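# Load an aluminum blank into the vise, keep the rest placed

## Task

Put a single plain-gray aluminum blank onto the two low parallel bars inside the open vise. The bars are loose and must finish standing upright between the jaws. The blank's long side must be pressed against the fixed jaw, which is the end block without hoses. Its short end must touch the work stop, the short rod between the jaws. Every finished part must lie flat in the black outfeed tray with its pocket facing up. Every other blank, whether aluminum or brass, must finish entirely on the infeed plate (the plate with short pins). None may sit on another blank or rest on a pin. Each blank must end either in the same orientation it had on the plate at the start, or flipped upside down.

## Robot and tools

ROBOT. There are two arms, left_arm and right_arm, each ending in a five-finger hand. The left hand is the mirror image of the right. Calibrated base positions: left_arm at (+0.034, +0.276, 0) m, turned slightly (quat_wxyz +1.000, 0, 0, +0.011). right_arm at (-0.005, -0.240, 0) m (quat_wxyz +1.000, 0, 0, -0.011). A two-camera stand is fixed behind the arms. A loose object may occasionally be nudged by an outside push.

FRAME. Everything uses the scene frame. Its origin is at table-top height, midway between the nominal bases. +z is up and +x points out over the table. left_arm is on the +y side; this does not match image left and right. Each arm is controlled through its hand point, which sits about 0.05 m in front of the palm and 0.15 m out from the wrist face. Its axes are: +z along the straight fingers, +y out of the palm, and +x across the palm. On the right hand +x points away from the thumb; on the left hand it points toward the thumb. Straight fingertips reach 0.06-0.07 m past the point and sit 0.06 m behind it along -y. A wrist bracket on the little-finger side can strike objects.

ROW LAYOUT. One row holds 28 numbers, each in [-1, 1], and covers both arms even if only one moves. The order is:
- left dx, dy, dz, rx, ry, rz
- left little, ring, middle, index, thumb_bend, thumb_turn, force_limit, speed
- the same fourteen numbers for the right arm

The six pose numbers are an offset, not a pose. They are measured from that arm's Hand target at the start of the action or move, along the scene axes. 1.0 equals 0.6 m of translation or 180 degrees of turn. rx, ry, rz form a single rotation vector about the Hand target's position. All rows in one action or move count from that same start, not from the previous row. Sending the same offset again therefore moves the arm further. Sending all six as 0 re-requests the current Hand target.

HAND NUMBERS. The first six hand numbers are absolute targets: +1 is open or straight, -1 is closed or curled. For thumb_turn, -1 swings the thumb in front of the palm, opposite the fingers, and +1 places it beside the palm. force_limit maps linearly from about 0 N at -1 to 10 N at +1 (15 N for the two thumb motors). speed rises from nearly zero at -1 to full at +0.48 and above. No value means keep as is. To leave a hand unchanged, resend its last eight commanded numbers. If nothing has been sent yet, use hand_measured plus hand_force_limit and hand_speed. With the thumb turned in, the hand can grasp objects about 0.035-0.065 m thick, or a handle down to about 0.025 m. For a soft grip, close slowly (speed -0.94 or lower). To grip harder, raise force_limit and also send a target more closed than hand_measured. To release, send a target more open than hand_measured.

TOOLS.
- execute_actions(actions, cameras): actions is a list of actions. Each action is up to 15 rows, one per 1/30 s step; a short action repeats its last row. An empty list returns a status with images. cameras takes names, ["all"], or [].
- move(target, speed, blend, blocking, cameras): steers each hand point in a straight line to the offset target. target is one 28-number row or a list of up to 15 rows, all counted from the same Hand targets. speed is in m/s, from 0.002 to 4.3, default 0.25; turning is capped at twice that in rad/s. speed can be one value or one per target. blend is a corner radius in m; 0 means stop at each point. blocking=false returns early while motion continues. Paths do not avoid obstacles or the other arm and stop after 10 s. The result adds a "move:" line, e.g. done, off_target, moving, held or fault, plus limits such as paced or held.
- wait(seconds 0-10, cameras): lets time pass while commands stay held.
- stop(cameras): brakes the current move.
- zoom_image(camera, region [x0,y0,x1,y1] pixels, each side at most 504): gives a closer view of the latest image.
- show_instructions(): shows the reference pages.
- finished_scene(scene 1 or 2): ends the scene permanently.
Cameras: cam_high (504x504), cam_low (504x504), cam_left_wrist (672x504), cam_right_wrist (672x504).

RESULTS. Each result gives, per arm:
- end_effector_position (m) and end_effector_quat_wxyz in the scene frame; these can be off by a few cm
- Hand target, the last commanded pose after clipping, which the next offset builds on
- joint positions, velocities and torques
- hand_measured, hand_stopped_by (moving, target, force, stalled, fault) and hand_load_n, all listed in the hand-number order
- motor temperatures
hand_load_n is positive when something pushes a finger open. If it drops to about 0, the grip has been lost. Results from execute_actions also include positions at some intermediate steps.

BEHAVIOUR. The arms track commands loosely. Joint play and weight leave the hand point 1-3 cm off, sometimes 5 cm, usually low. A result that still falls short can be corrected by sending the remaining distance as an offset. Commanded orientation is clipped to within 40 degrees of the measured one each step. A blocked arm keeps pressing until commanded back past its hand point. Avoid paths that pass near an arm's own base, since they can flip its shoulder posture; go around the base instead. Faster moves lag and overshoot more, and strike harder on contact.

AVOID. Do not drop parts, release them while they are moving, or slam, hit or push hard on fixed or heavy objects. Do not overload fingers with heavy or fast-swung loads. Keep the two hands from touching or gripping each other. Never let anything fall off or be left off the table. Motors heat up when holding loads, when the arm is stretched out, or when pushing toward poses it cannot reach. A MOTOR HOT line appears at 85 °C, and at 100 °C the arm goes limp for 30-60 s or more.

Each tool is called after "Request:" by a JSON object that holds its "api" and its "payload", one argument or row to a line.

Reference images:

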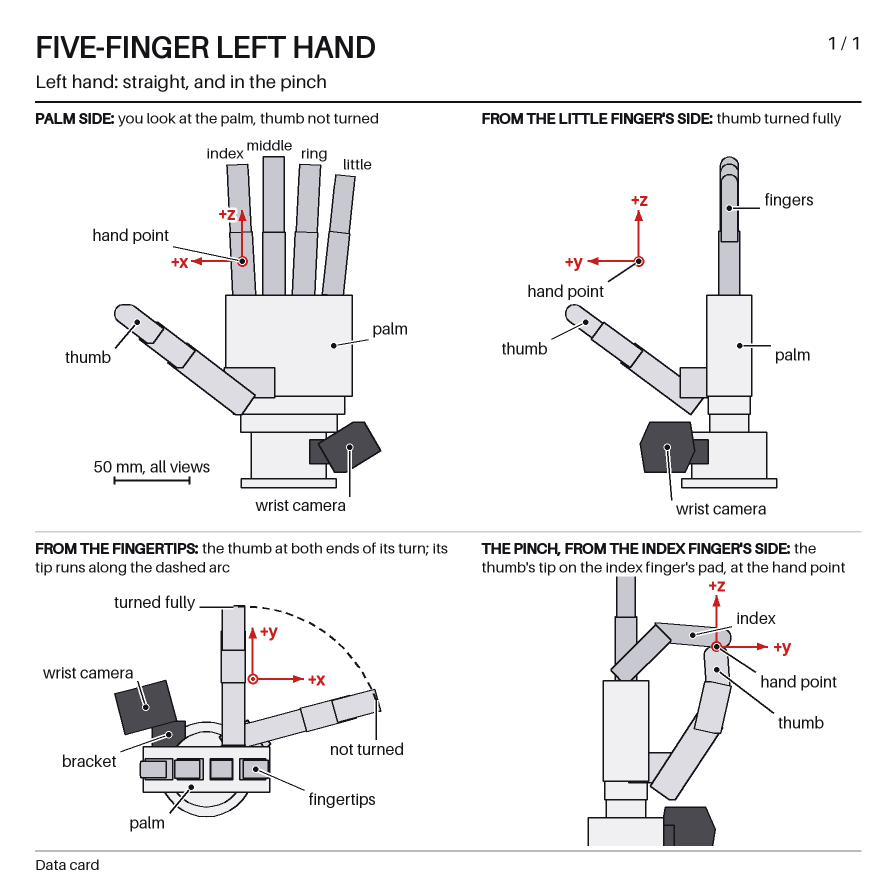

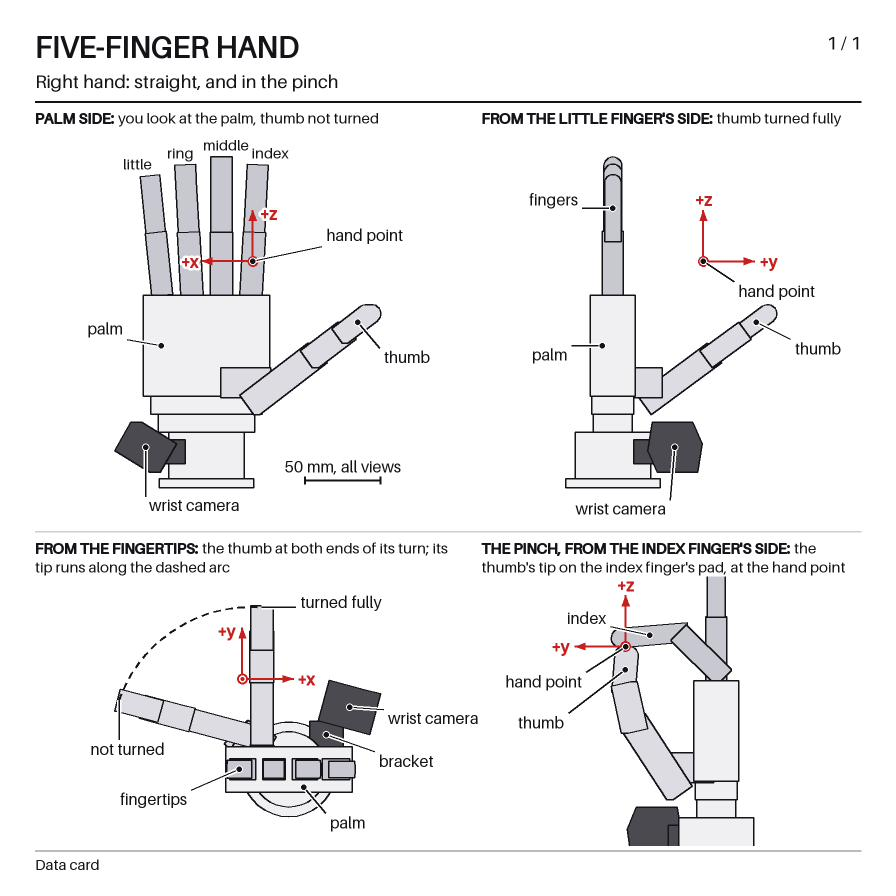

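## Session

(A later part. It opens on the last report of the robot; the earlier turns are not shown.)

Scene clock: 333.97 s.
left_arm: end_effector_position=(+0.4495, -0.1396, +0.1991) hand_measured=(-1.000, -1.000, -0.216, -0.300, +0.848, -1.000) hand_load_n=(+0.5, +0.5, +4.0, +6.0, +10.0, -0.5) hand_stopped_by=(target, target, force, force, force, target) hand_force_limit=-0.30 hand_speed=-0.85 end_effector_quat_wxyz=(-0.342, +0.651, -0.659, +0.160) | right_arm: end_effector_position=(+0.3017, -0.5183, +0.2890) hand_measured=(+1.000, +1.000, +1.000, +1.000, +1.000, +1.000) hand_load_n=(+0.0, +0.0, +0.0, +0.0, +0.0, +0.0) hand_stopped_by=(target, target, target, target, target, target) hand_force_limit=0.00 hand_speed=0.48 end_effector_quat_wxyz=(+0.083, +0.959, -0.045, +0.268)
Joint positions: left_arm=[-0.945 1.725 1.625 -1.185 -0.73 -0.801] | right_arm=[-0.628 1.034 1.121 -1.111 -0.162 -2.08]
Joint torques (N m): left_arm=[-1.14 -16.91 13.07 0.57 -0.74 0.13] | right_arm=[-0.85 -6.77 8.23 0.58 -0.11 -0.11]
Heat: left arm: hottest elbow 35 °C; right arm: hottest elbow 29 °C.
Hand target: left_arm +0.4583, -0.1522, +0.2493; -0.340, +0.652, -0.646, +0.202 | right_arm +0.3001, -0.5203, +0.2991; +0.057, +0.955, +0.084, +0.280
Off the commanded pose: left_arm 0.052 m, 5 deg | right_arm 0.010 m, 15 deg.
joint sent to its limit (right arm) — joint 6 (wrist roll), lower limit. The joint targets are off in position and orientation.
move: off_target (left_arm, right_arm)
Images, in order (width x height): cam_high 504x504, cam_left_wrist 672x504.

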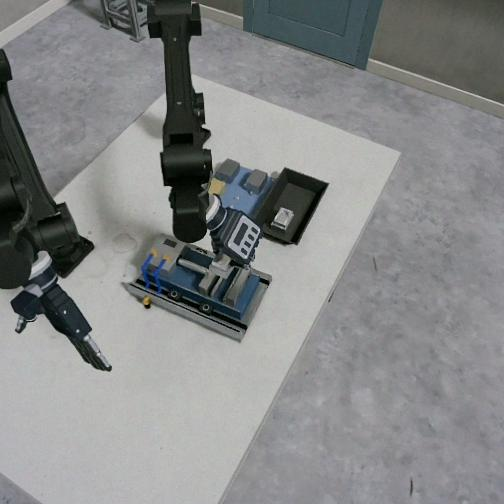

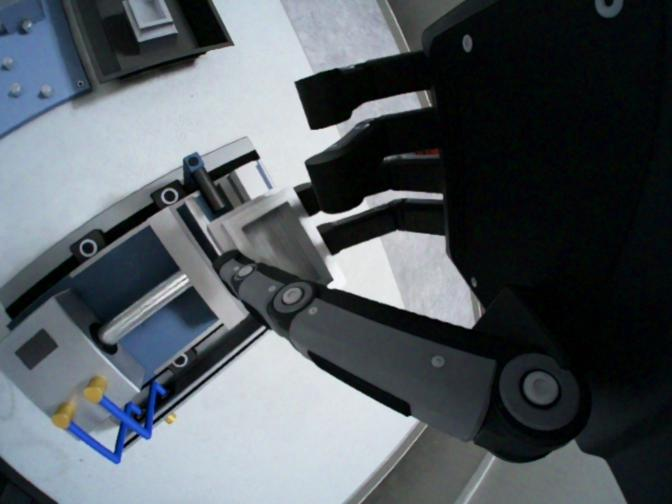

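Request:
{"api": "move", "payload": {
  "target": [
    [-0.01,0.3,0.0,0,0,0,-1,-1,-0.7,-0.6,0.2,-1,-0.3,-0.85,0,0,0,0,0,0,1,1,1,1,1,1,0,0.48],
    [-0.014,0.62,-0.16,0,0,0,-1,-1,-0.7,-0.6,0.2,-1,-0.3,-0.85,0,0,0,0,0,0,1,1,1,1,1,1,0,0.48]
  ],
  "cameras": ["cam_left_wrist","cam_high","cam_low"],
  "speed": 0.15,
  "blend": [0.05,0]
}}

Request:
{"api": "zoom_image", "payload": {
  "camera": "cam_high",
  "region": [240, 130, 340, 230]
}}

Request:
{"api": "zoom_image", "payload": {
  "camera": "cam_high",
  "region": [205, 250, 255, 300]
}}

Scene clock: 363.23 s.
left_arm: end_effector_position=(+0.4369, +0.2206, +0.1306) hand_measured=(-1.000, -1.000, -0.216, -0.300, +0.848, -1.000) hand_load_n=(+0.0, +0.0, +3.5, +6.0, +9.5, -0.5) hand_stopped_by=(target, target, force, force, force, target) hand_force_limit=-0.30 hand_speed=-0.85 end_effector_quat_wxyz=(-0.320, +0.660, -0.656, +0.176) | right_arm: end_effector_position=(+0.3017, -0.5183, +0.2890) hand_measured=(+1.000, +1.000, +1.000, +1.000, +1.000, +1.000) hand_load_n=(+0.0, -0.5, +0.0, +0.0, +0.0, +0.0) hand_stopped_by=(target, target, target, target, target, target) hand_force_limit=0.00 hand_speed=0.48 end_effector_quat_wxyz=(+0.083, +0.959, -0.045, +0.268)
Joint positions: left_arm=[-0.226 1.121 0.786 -0.55 -0.326 -0.092] | right_arm=[-0.628 1.034 1.121 -1.111 -0.162 -2.08]
Joint torques (N m): left_arm=[-0.56 -8.18 8.85 2.29 -0.07 0.13] | right_arm=[-0.97 -6.71 8.38 0.69 -0.11 -0.09]
Heat: left arm: hottest elbow 36 °C; right arm: hottest elbow 29 °C.
Hand target: left_arm +0.4499, +0.2198, +0.1533; -0.340, +0.652, -0.646, +0.202 | right_arm +0.3001, -0.5203, +0.2991; +0.057, +0.955, +0.084, +0.280
Off the commanded pose: left_arm 0.026 m, 4 deg | right_arm 0.010 m, 15 deg.
joint sent to its limit (right arm) — joint 6 (wrist roll), lower limit. The joint targets are off in position and orientation.
move: off_target (left_arm, right_arm)
Images, in order (width x height): cam_high 504x504, cam_low 504x504, cam_left_wrist 672x504.

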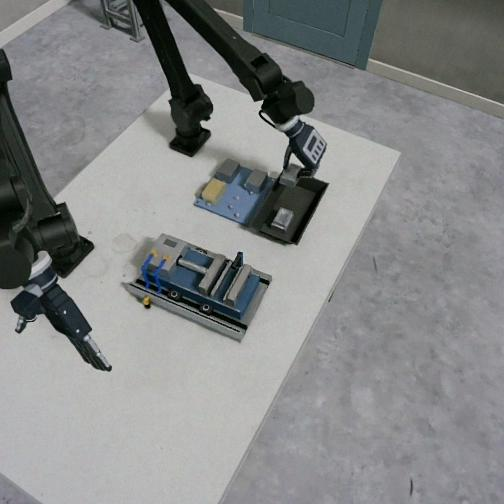

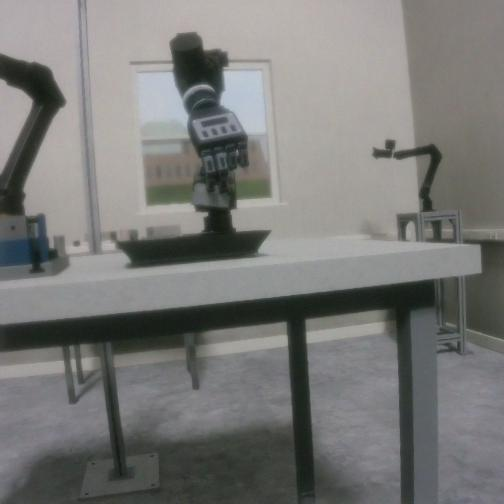

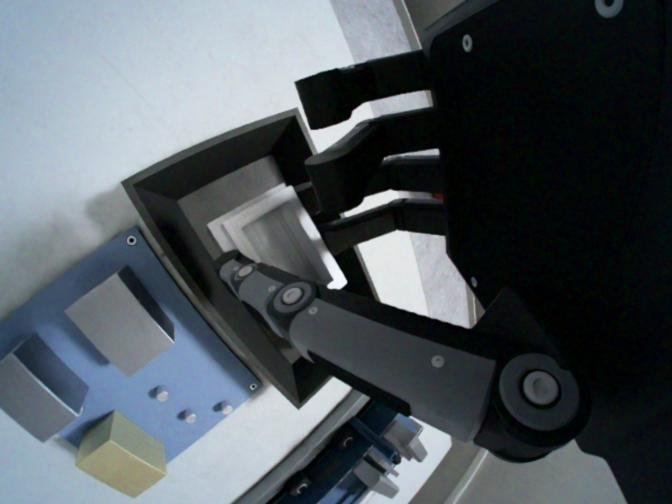

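Scaled by 5.040 from the camera's 504x504 image, which has a finer 720x720 frame.

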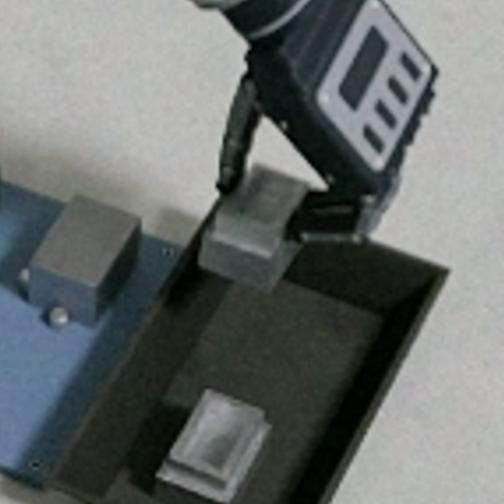

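Scaled by 10.080 from the camera's 504x504 image, which has a finer 720x720 frame.

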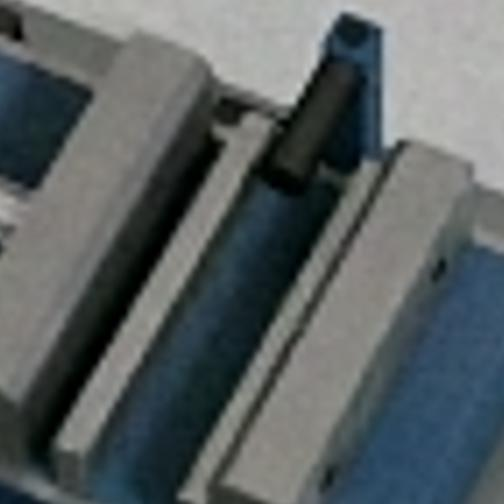

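Request:
{"api": "move", "payload": {
  "target": [
    [0.0035,-0.046,-0.077,0,0,0,-1,-1,-0.7,-0.6,0.2,-1,-0.3,-0.85,0,0,0,0,0,0,1,1,1,1,1,1,0,0.48]
  ],
  "cameras": ["cam_left_wrist","cam_high"],
  "speed": 0.1
}}

Request:
{"api": "zoom_image", "payload": {
  "camera": "cam_high",
  "region": [240, 130, 340, 230]
}}

Request:
{"api": "zoom_image", "payload": {
  "camera": "cam_low",
  "region": [110, 130, 290, 280]
}}

Scene clock: 382.43 s.
left_arm: end_effector_position=(+0.4370, +0.1966, +0.0908) hand_measured=(-1.000, -1.000, -0.216, -0.300, +0.848, -1.000) hand_load_n=(+0.0, +0.0, +4.0, +6.0, +9.5, -0.5) hand_stopped_by=(target, target, force, force, force, target) hand_force_limit=-0.30 hand_speed=-0.85 end_effector_quat_wxyz=(-0.325, +0.654, -0.660, +0.180) | right_arm: end_effector_position=(+0.3017, -0.5183, +0.2890) hand_measured=(+1.000, +1.000, +1.000, +1.000, +1.000, +1.000) hand_load_n=(+0.0, +0.0, +0.0, +0.0, +0.0, +0.0) hand_stopped_by=(target, target, target, target, target, target) hand_force_limit=0.00 hand_speed=0.48 end_effector_quat_wxyz=(+0.083, +0.959, -0.045, +0.268)
Joint positions: left_arm=[-0.298 1.184 0.717 -0.423 -0.369 -0.135] | right_arm=[-0.628 1.034 1.121 -1.111 -0.162 -2.08]
Joint torques (N m): left_arm=[-1.9 -7.12 8.54 2.26 -0.5 -0.08] | right_arm=[-1.38 -6.83 8.28 0.7 -0.11 -0.09]
Heat: left arm: hottest elbow 36 °C; right arm: hottest elbow 29 °C.
Hand target: left_arm +0.4520, +0.1922, +0.1071; -0.340, +0.652, -0.646, +0.202 | right_arm +0.3001, -0.5203, +0.2991; +0.057, +0.955, +0.084, +0.280
Off the commanded pose: left_arm 0.023 m, 3 deg | right_arm 0.010 m, 15 deg.
joint sent to its limit (right arm) — joint 6 (wrist roll), lower limit. The joint targets are off in position and orientation.
move: off_target (left_arm, right_arm)
Images, in order (width x height): cam_high 504x504, cam_left_wrist 672x504.

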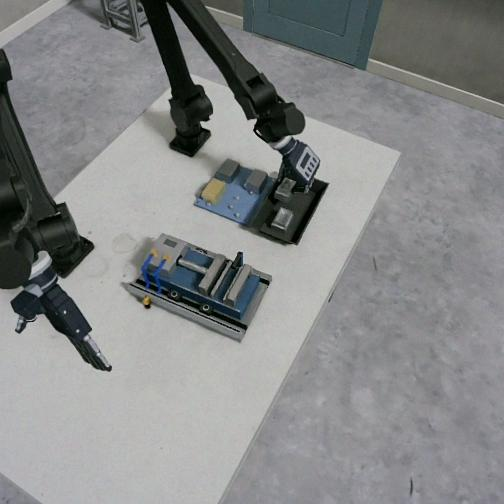

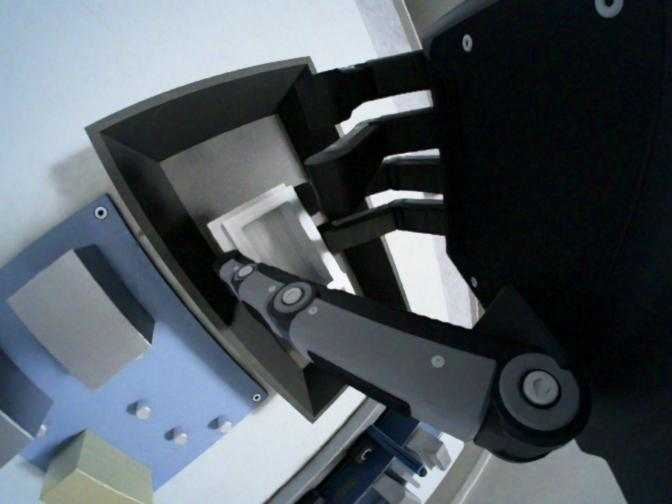

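Scaled by 5.040 from the camera's 504x504 image, which has a finer 720x720 frame.

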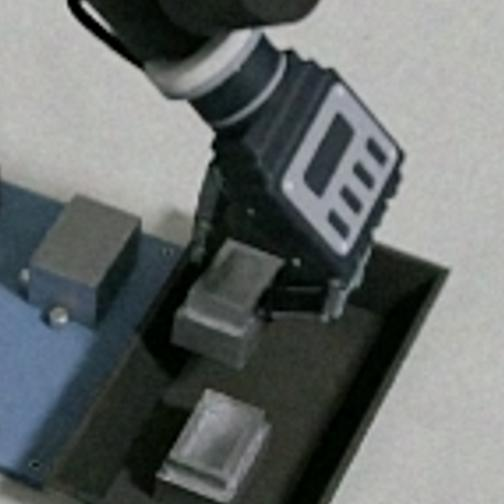

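This scene's latest camera images include none from cam_low. They are from: cam_high, cam_left_wrist. cam_low's image comes with the result of a call that names it in "cameras".

Request:
{"api": "move", "payload": {
  "target": [
    [0.012,0.01,-0.078,0,0,0,-1,-1,-0.7,-0.6,0.2,-1,-0.3,-0.85,0,0,0,0,0,0,1,1,1,1,1,1,0,0.48]
  ],
  "cameras": ["cam_left_wrist","cam_high","cam_low"],
  "speed": 0.06
}}

Request:
{"api": "zoom_image", "payload": {
  "camera": "cam_high",
  "region": [240, 150, 320, 230]
}}

Request:
{"api": "zoom_image", "payload": {
  "camera": "cam_left_wrist",
  "region": [120, 60, 380, 320]
}}

Scene clock: 394.73 s.
left_arm: end_effector_position=(+0.4480, +0.1923, +0.0548) hand_measured=(-1.000, -1.000, -0.216, -0.300, +0.848, -1.000) hand_load_n=(+0.0, +0.0, +2.0, +6.0, +9.5, +1.0) hand_stopped_by=(target, target, force, force, force, target) hand_force_limit=-0.30 hand_speed=-0.85 end_effector_quat_wxyz=(-0.330, +0.651, -0.655, +0.194) | right_arm: end_effector_position=(+0.3017, -0.5183, +0.2890) hand_measured=(+1.000, +1.000, +1.000, +1.000, +1.000, +1.000) hand_load_n=(+0.0, +0.0, +0.0, +0.0, +0.0, +0.0) hand_stopped_by=(target, target, target, target, target, target) hand_force_limit=0.00 hand_speed=0.48 end_effector_quat_wxyz=(+0.083, +0.959, -0.045, +0.268)
Joint positions: left_arm=[-0.298 1.265 0.66 -0.252 -0.363 -0.134] | right_arm=[-0.628 1.034 1.121 -1.111 -0.162 -2.08]
Joint torques (N m): left_arm=[-0.38 -6.59 7.24 2.28 -0.09 0.11] | right_arm=[-1.03 -6.65 8.16 0.75 -0.13 -0.1]
Heat: left arm: hottest elbow 35 °C; right arm: hottest elbow 29 °C.
Hand target: left_arm +0.4592, +0.1982, +0.0603; -0.340, +0.652, -0.646, +0.202 | right_arm +0.3001, -0.5203, +0.2991; +0.057, +0.955, +0.084, +0.280
Off the commanded pose: left_arm 0.014 m, 2 deg | right_arm 0.010 m, 15 deg.
joint sent to its limit (right arm) — joint 6 (wrist roll), lower limit. The joint targets are off in position and orientation.
move: off_target (left_arm, right_arm)
Images, in order (width x height): cam_high 504x504, cam_low 504x504, cam_left_wrist 672x504.

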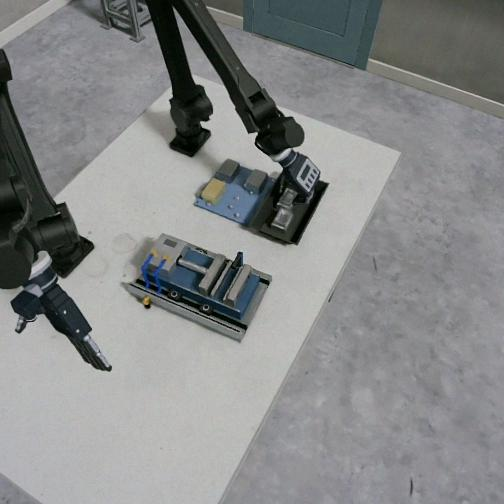

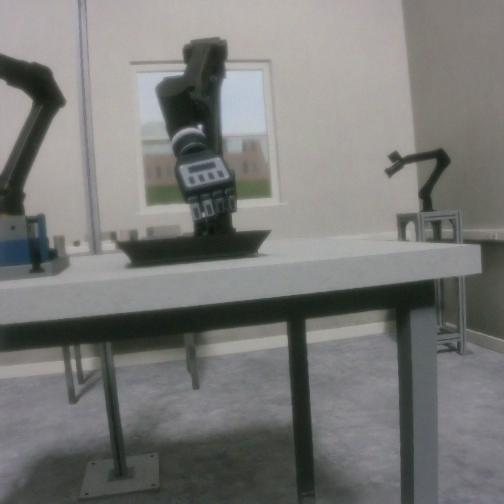

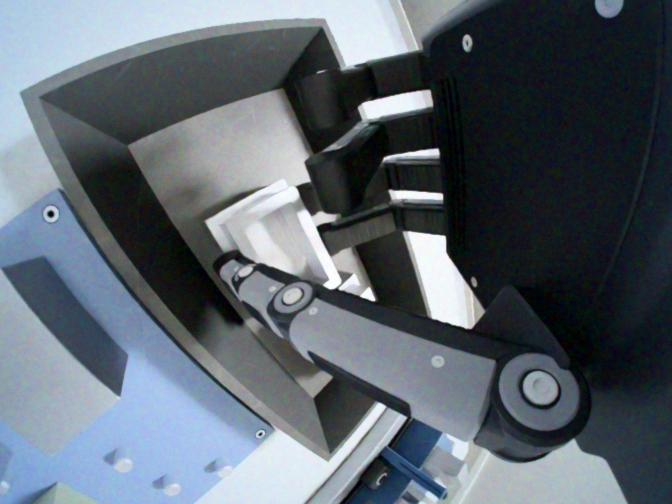

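Scaled by 6.300 from the camera's 504x504 image, which has a finer 720x720 frame.

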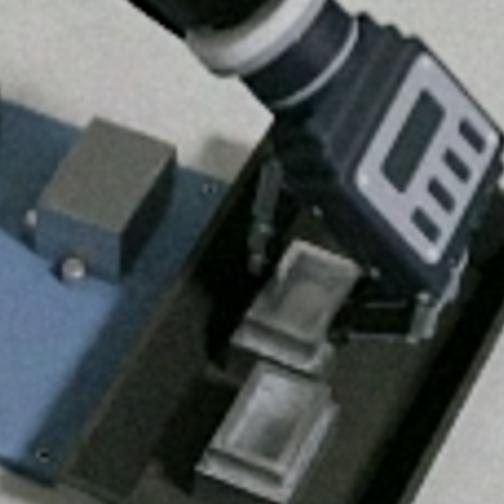

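Scaled by 1.938 from the camera's 672x504 image, which has a finer 960x720 frame.

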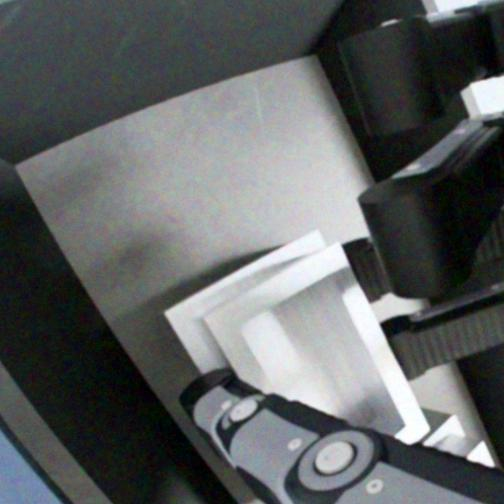

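Request:
{"api": "move", "payload": {
  "target": [
    [0.0,0.045,0.03,0,0,0,-1,-1,-0.7,-0.6,0.2,-1,-0.3,-0.85,0,0,0,0,0,0,1,1,1,1,1,1,0,0.48]
  ],
  "cameras": ["cam_left_wrist","cam_high","cam_low"],
  "speed": 0.06
}}

Request:
{"api": "zoom_image", "payload": {
  "camera": "cam_high",
  "region": [240, 150, 320, 230]
}}

Request:
{"api": "zoom_image", "payload": {
  "camera": "cam_left_wrist",
  "region": [120, 60, 380, 320]
}}

Scene clock: 402.60 s.
left_arm: end_effector_position=(+0.4503, +0.2248, +0.0595) hand_measured=(-1.000, -1.000, -0.216, -0.300, +0.848, -1.000) hand_load_n=(+0.0, +0.0, +3.5, +6.0, +9.0, +0.0) hand_stopped_by=(target, target, force, force, force, target) hand_force_limit=-0.30 hand_speed=-0.85 end_effector_quat_wxyz=(-0.328, +0.658, -0.651, +0.188) | right_arm: end_effector_position=(+0.3017, -0.5183, +0.2890) hand_measured=(+1.000, +1.000, +1.000, +1.000, +1.000, +1.000) hand_load_n=(+0.0, +0.0, +0.0, +0.0, +0.0, +0.0) hand_stopped_by=(target, target, target, target, target, target) hand_force_limit=0.00 hand_speed=0.48 end_effector_quat_wxyz=(+0.083, +0.959, -0.045, +0.268)
Joint positions: left_arm=[-0.205 1.245 0.66 -0.263 -0.311 -0.076] | right_arm=[-0.628 1.034 1.121 -1.111 -0.162 -2.08]
Joint torques (N m): left_arm=[-0.5 -8.88 8.2 1.22 -0.04 0.11] | right_arm=[-1.03 -6.77 8.24 0.76 -0.15 -0.08]
Heat: left arm: hottest elbow 34 °C; right arm: hottest elbow 29 °C.
Hand target: left_arm +0.4592, +0.2252, +0.0783; -0.340, +0.652, -0.646, +0.202 | right_arm +0.3001, -0.5203, +0.2991; +0.057, +0.955, +0.084, +0.280
Off the commanded pose: left_arm 0.021 m, 2 deg | right_arm 0.010 m, 15 deg.
joint sent to its limit (right arm) — joint 6 (wrist roll), lower limit. The joint targets are off in position and orientation.
move: off_target (left_arm, right_arm)
Images, in order (width x height): cam_high 504x504, cam_low 504x504, cam_left_wrist 672x504.

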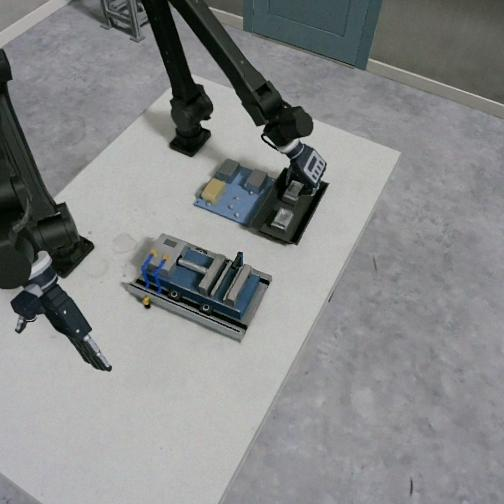

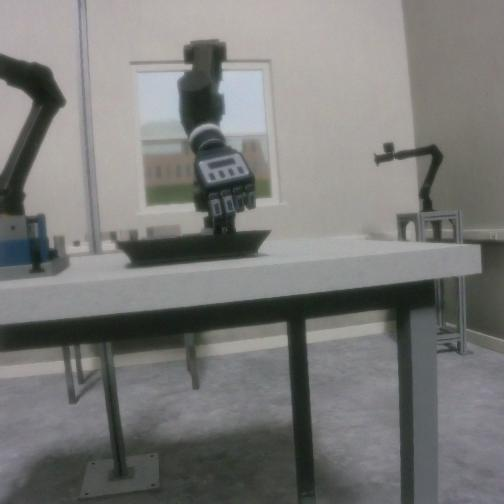

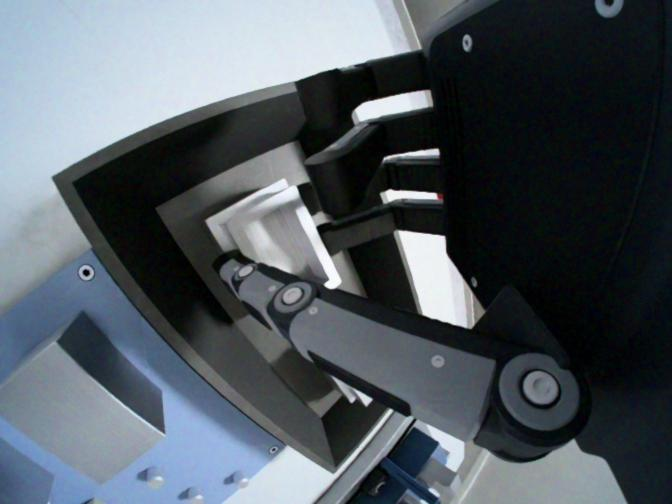

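Scaled by 6.300 from the camera's 504x504 image, which has a finer 720x720 frame.

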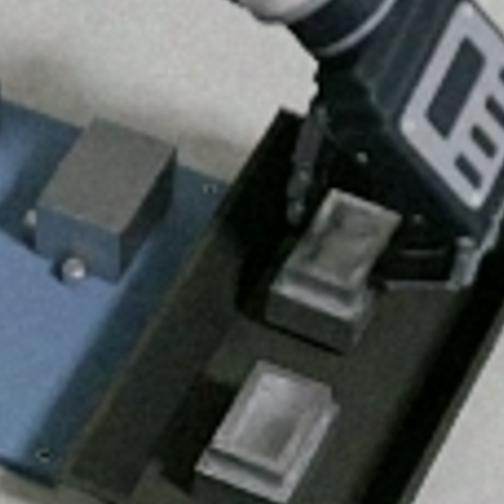

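Scaled by 1.938 from the camera's 672x504 image, which has a finer 960x720 frame.

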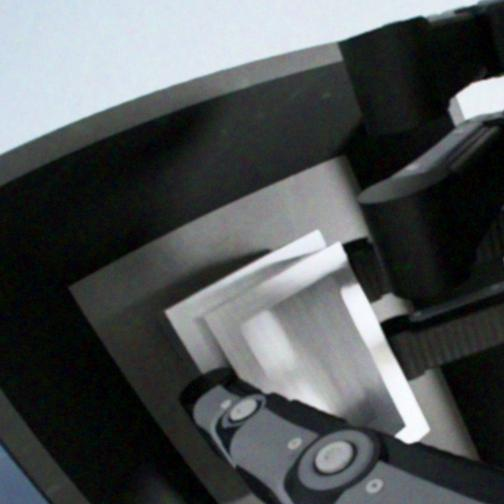

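Request:
{"api": "move", "payload": {
  "target": [
    [-0.004,-0.006,-0.042,0,0,0,-1,-1,-0.7,-0.6,0.2,-1,-0.3,-0.85,0,0,0,0,0,0,1,1,1,1,1,1,0,0.48]
  ],
  "cameras": ["cam_left_wrist","cam_high","cam_low"],
  "speed": 0.05
}}

Request:
{"api": "zoom_image", "payload": {
  "camera": "cam_high",
  "region": [270, 160, 320, 210]
}}

Request:
{"api": "zoom_image", "payload": {
  "camera": "cam_left_wrist",
  "region": [120, 60, 380, 320]
}}

Scene clock: 408.60 s.
left_arm: end_effector_position=(+0.4494, +0.2245, +0.0533) hand_measured=(-1.000, -1.000, -0.216, -0.302, +0.848, -1.000) hand_load_n=(+0.0, +0.0, +2.5, +4.5, +9.5, -1.0) hand_stopped_by=(target, target, force, force, force, target) hand_force_limit=-0.30 hand_speed=-0.85 end_effector_quat_wxyz=(-0.335, +0.653, -0.651, +0.195) | right_arm: end_effector_position=(+0.3017, -0.5183, +0.2890) hand_measured=(+1.000, +1.000, +1.000, +1.000, +1.000, +1.000) hand_load_n=(+0.0, +0.0, -0.5, +0.0, +0.0, +0.0) hand_stopped_by=(target, target, target, target, target, target) hand_force_limit=0.00 hand_speed=0.48 end_effector_quat_wxyz=(+0.083, +0.959, -0.045, +0.268)
Joint positions: left_arm=[-0.208 1.247 0.632 -0.213 -0.313 -0.066] | right_arm=[-0.628 1.034 1.121 -1.111 -0.162 -2.08]
Joint torques (N m): left_arm=[-1.44 -5.6 6.8 2.35 -0.3 0.02] | right_arm=[-1.08 -6.77 8.34 0.79 -0.13 -0.09]
Heat: left arm: hottest elbow 34 °C; right arm: hottest elbow 29 °C.
Hand target: left_arm +0.4568, +0.2216, +0.0531; -0.340, +0.652, -0.646, +0.202 | right_arm +0.3001, -0.5203, +0.2991; +0.057, +0.955, +0.084, +0.280
Off the commanded pose: left_arm 0.008 m, 1 deg | right_arm 0.010 m, 15 deg.
joint sent to its limit (right arm) — joint 6 (wrist roll), lower limit. The joint targets are off in position and orientation.
move: off_target (right_arm)
Images, in order (width x height): cam_high 504x504, cam_low 504x504, cam_left_wrist 672x504.

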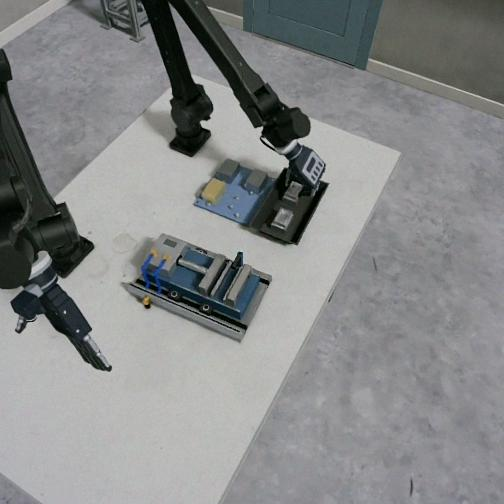

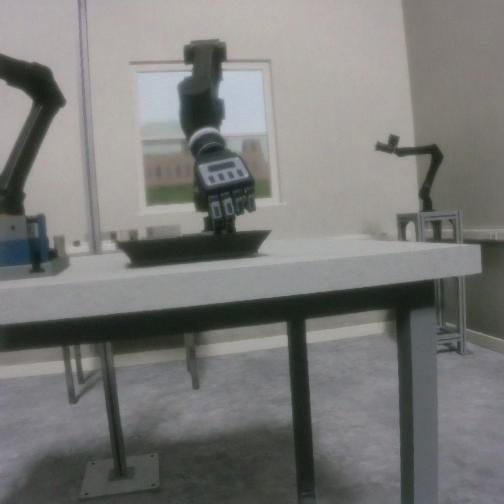

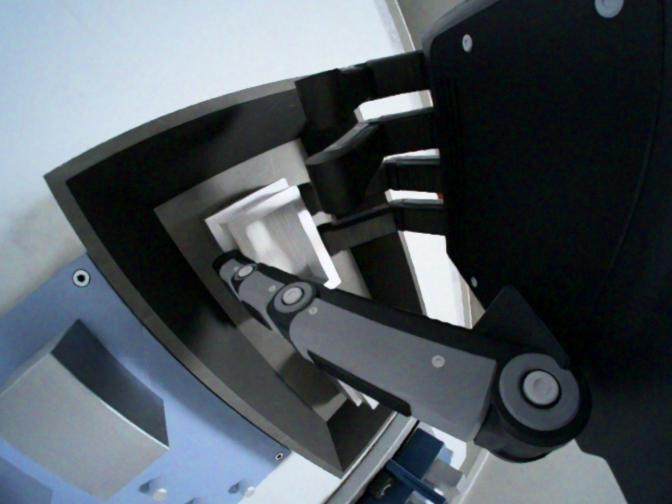

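Scaled by 10.080 from the camera's 504x504 image, which has a finer 720x720 frame.

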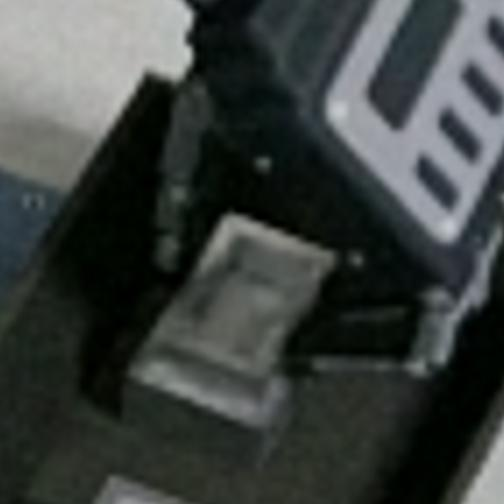

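Scaled by 1.938 from the camera's 672x504 image, which has a finer 960x720 frame.

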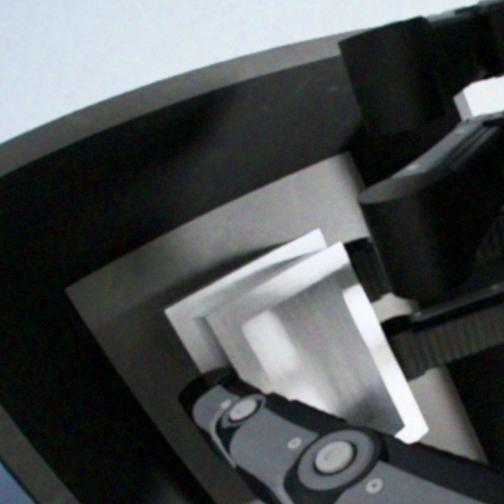

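Request:
{"api": "move", "payload": {
  "target": [
    [0.0,0.0,-0.014,0,0,0,-1,-1,-0.7,-0.6,0.2,-1,-0.3,-0.85,0,0,0,0,0,0,1,1,1,1,1,1,0,0.48]
  ],
  "speed": 0.05
}}

Scene clock: 412.30 s.
left_arm: end_effector_position=(+0.4531, +0.2241, +0.0526) hand_measured=(-1.000, -1.000, -0.216, -0.302, +0.848, -1.000) hand_load_n=(+0.0, +0.0, +1.5, +3.5, +10.0, -1.5) hand_stopped_by=(target, target, force, force, force, target) hand_force_limit=-0.30 hand_speed=-0.85 end_effector_quat_wxyz=(-0.340, +0.652, -0.647, +0.202) | right_arm: end_effector_position=(+0.3017, -0.5183, +0.2890) hand_measured=(+1.000, +1.000, +1.000, +1.000, +1.000, +1.000) hand_load_n=(+0.0, +0.0, +0.0, +0.0, +0.0, +0.0) hand_stopped_by=(target, target, target, target, target, target) hand_force_limit=0.00 hand_speed=0.48 end_effector_quat_wxyz=(+0.083, +0.959, -0.045, +0.268)
Joint positions: left_arm=[-0.208 1.251 0.625 -0.18 -0.314 -0.066] | right_arm=[-0.628 1.034 1.121 -1.111 -0.162 -2.08]
Joint torques (N m): left_arm=[-1.32 -4.66 6.26 2.26 -0.22 0.02] | right_arm=[-1.26 -6.77 8.29 0.69 -0.11 -0.09]
Heat: left arm: hottest elbow 34 °C; right arm: hottest elbow 29 °C.
Hand target: left_arm +0.4568, +0.2216, +0.0447; -0.340, +0.652, -0.646, +0.202 | right_arm +0.3001, -0.5203, +0.2991; +0.057, +0.955, +0.084, +0.280
Off the commanded pose: left_arm 0.009 m, 0 deg | right_arm 0.010 m, 15 deg.
joint sent to its limit (right arm) — joint 6 (wrist roll), lower limit. The joint targets are off in position and orientation.
move: off_target (right_arm)

Request:
{"api": "move", "payload": {
  "target": [
    [0,0,0.003,0,0,0,-1,-1,0.0,-0.02,1,-1,-0.3,-0.6,0,0,0,0,0,0,1,1,1,1,1,1,0,0.48]
  ],
  "cameras": ["cam_left_wrist","cam_high"]
}}

Request:
{"api": "zoom_image", "payload": {
  "camera": "cam_left_wrist",
  "region": [120, 60, 380, 320]
}}

Request:
{"api": "zoom_image", "payload": {
  "camera": "cam_high",
  "region": [270, 160, 320, 210]
}}

Scene clock: 417.33 s.
left_arm: end_effector_position=(+0.4494, +0.2243, +0.0407) hand_measured=(-1.000, -1.000, +0.000, -0.020, +1.000, -1.000) hand_load_n=(+0.0, +0.0, -0.5, +0.0, +0.0, +0.0) hand_stopped_by=(target, target, target, target, target, target) hand_force_limit=-0.30 hand_speed=-0.60 end_effector_quat_wxyz=(-0.333, +0.656, -0.648, +0.195) | right_arm: end_effector_position=(+0.3017, -0.5183, +0.2890) hand_measured=(+1.000, +1.000, +1.000, +1.000, +1.000, +1.000) hand_load_n=(-0.5, +0.0, +0.0, +0.0, +0.0, +0.0) hand_stopped_by=(target, target, target, target, target, target) hand_force_limit=0.00 hand_speed=0.48 end_effector_quat_wxyz=(+0.083, +0.959, -0.045, +0.268)
Joint positions: left_arm=[-0.208 1.274 0.615 -0.171 -0.314 -0.076] | right_arm=[-0.628 1.034 1.121 -1.111 -0.162 -2.08]
Joint torques (N m): left_arm=[-1.49 -6.65 7.25 1.81 -0.21 0.02] | right_arm=[-0.91 -6.65 8.38 0.59 -0.13 -0.07]
Heat: left arm: hottest elbow 34 °C; right arm: hottest elbow 29 °C.
Hand target: left_arm +0.4568, +0.2216, +0.0465; -0.340, +0.652, -0.646, +0.202 | right_arm +0.3001, -0.5203, +0.2991; +0.057, +0.955, +0.084, +0.280
Off the commanded pose: left_arm 0.010 m, 1 deg | right_arm 0.010 m, 15 deg.
joint sent to its limit (right arm) — joint 6 (wrist roll), lower limit. The joint targets are off in position and orientation.
move: off_target (right_arm)
Images, in order (width x height): cam_high 504x504, cam_left_wrist 672x504.

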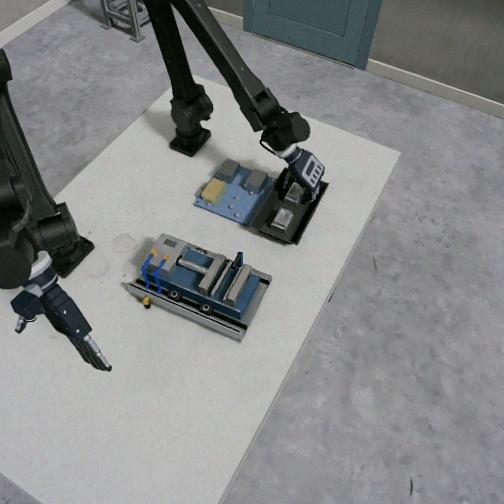

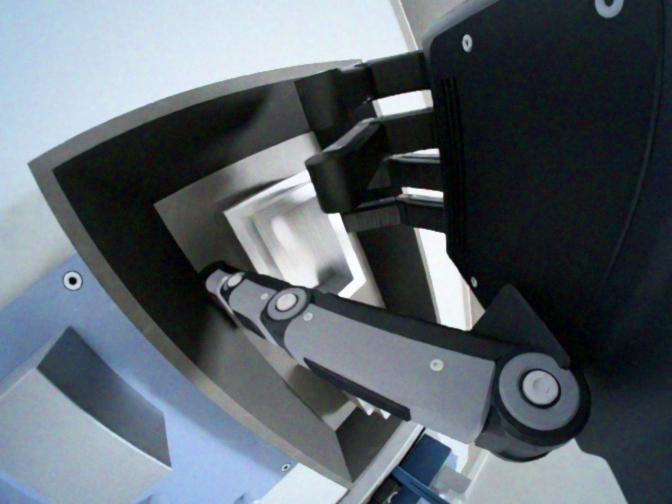

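Scaled by 1.938 from the camera's 672x504 image, which has a finer 960x720 frame.

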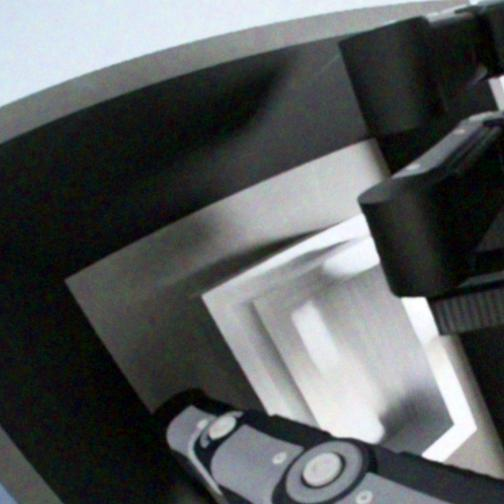

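Scaled by 10.080 from the camera's 504x504 image, which has a finer 720x720 frame.

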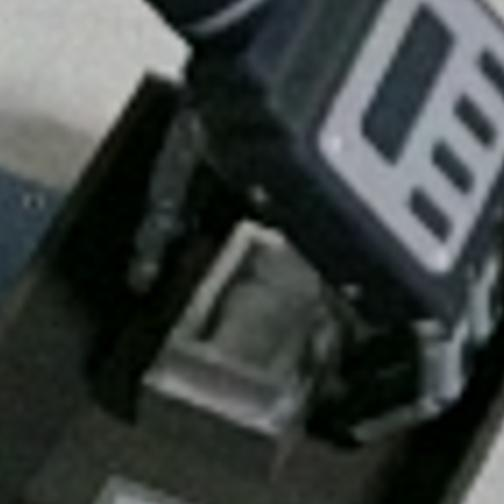

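Request:
{"api": "move", "payload": {
  "target": [
    [0.01,0.0,0.19,0,0,0,-1,-1,0,-0.02,1,-1,-0.3,0.3,0,0,0,0,0,0,1,1,1,1,1,1,0,0.48],
    [-0.206,-0.026,0.15,0,-0.0342,0,-1,-1,0,0,1,-1,-0.3,0.3,0,0,0,0,0,0,1,1,1,1,1,1,0,0.48]
  ],
  "cameras": ["cam_left_wrist","cam_high"],
  "speed": 0.15,
  "blend": [0.02,0]
}}

Request:
{"api": "zoom_image", "payload": {
  "camera": "cam_high",
  "region": [205, 120, 335, 250]
}}

Request:
{"api": "zoom_image", "payload": {
  "camera": "cam_high",
  "region": [225, 135, 285, 195]
}}

Request:
{"api": "zoom_image", "payload": {
  "camera": "cam_left_wrist",
  "region": [100, 60, 400, 360]
}}

Scene clock: 434.77 s.
left_arm: end_effector_position=(+0.3317, +0.2075, +0.1278) hand_measured=(-1.000, -1.000, +0.000, +0.000, +1.000, -1.000) hand_load_n=(+0.0, +0.0, +0.0, +0.0, +0.0, +0.0) hand_stopped_by=(target, target, target, target, target, target) hand_force_limit=-0.30 hand_speed=0.30 end_effector_quat_wxyz=(-0.370, +0.641, -0.632, +0.229) | right_arm: end_effector_position=(+0.3017, -0.5183, +0.2890) hand_measured=(+1.000, +1.000, +1.000, +1.000, +1.000, +1.000) hand_load_n=(+0.0, +0.0, +0.0, +0.0, +0.0, +0.0) hand_stopped_by=(target, target, target, target, target, target) hand_force_limit=0.00 hand_speed=0.48 end_effector_quat_wxyz=(+0.083, +0.959, -0.045, +0.268)
Joint positions: left_arm=[-0.419 0.691 0.5 -0.587 -0.483 -0.206] | right_arm=[-0.628 1.034 1.121 -1.111 -0.162 -2.08]
Joint torques (N m): left_arm=[-1.96 -2.55 8.7 1.13 -0.5 -0.07] | right_arm=[-1.03 -6.89 8.31 0.73 -0.11 -0.11]
Heat: left arm: hottest elbow 33 °C; right arm: hottest elbow 30 °C.
Hand target: left_arm +0.3332, +0.2060, +0.1365; -0.375, +0.640, -0.627, +0.237 | right_arm +0.3001, -0.5203, +0.2991; +0.057, +0.955, +0.084, +0.280
Off the commanded pose: left_arm 0.009 m, 1 deg | right_arm 0.010 m, 15 deg.
joint sent to its limit (right arm) — joint 6 (wrist roll), lower limit. The joint targets are off in position and orientation.
move: off_target (right_arm)
Images, in order (width x height): cam_high 504x504, cam_left_wrist 672x504.

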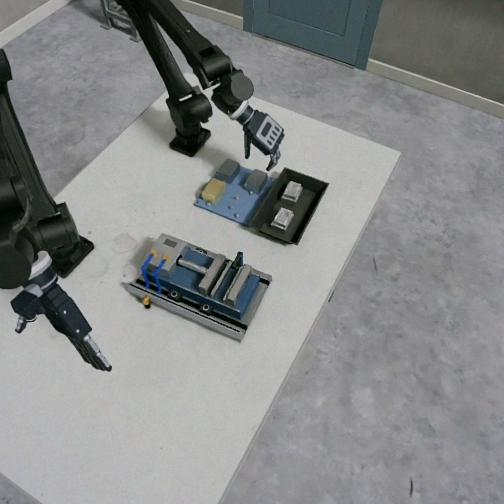

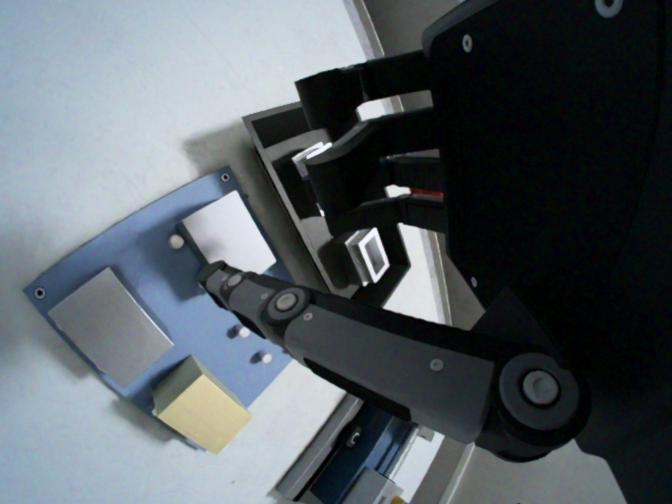

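Scaled by 3.877 from the camera's 504x504 image, which has a finer 720x720 frame.

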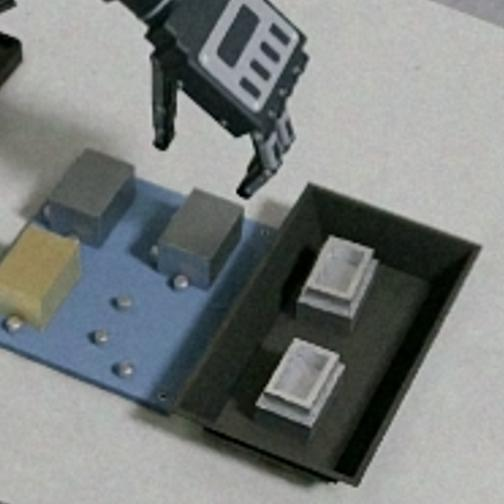

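Scaled by 8.400 from the camera's 504x504 image, which has a finer 720x720 frame.

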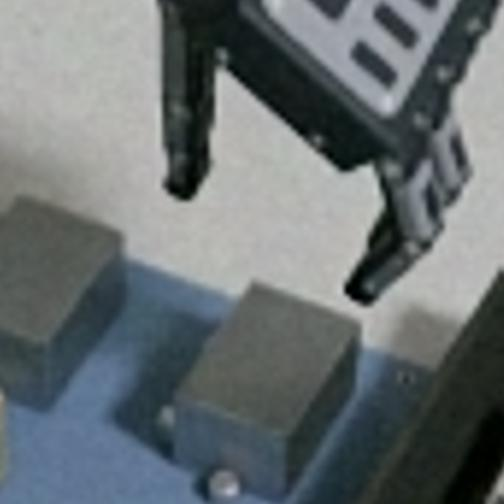

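Scaled by 1.680 from the camera's 672x504 image, which has a finer 960x720 frame.

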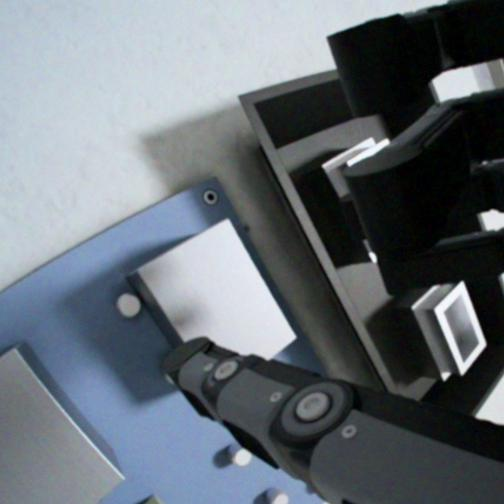

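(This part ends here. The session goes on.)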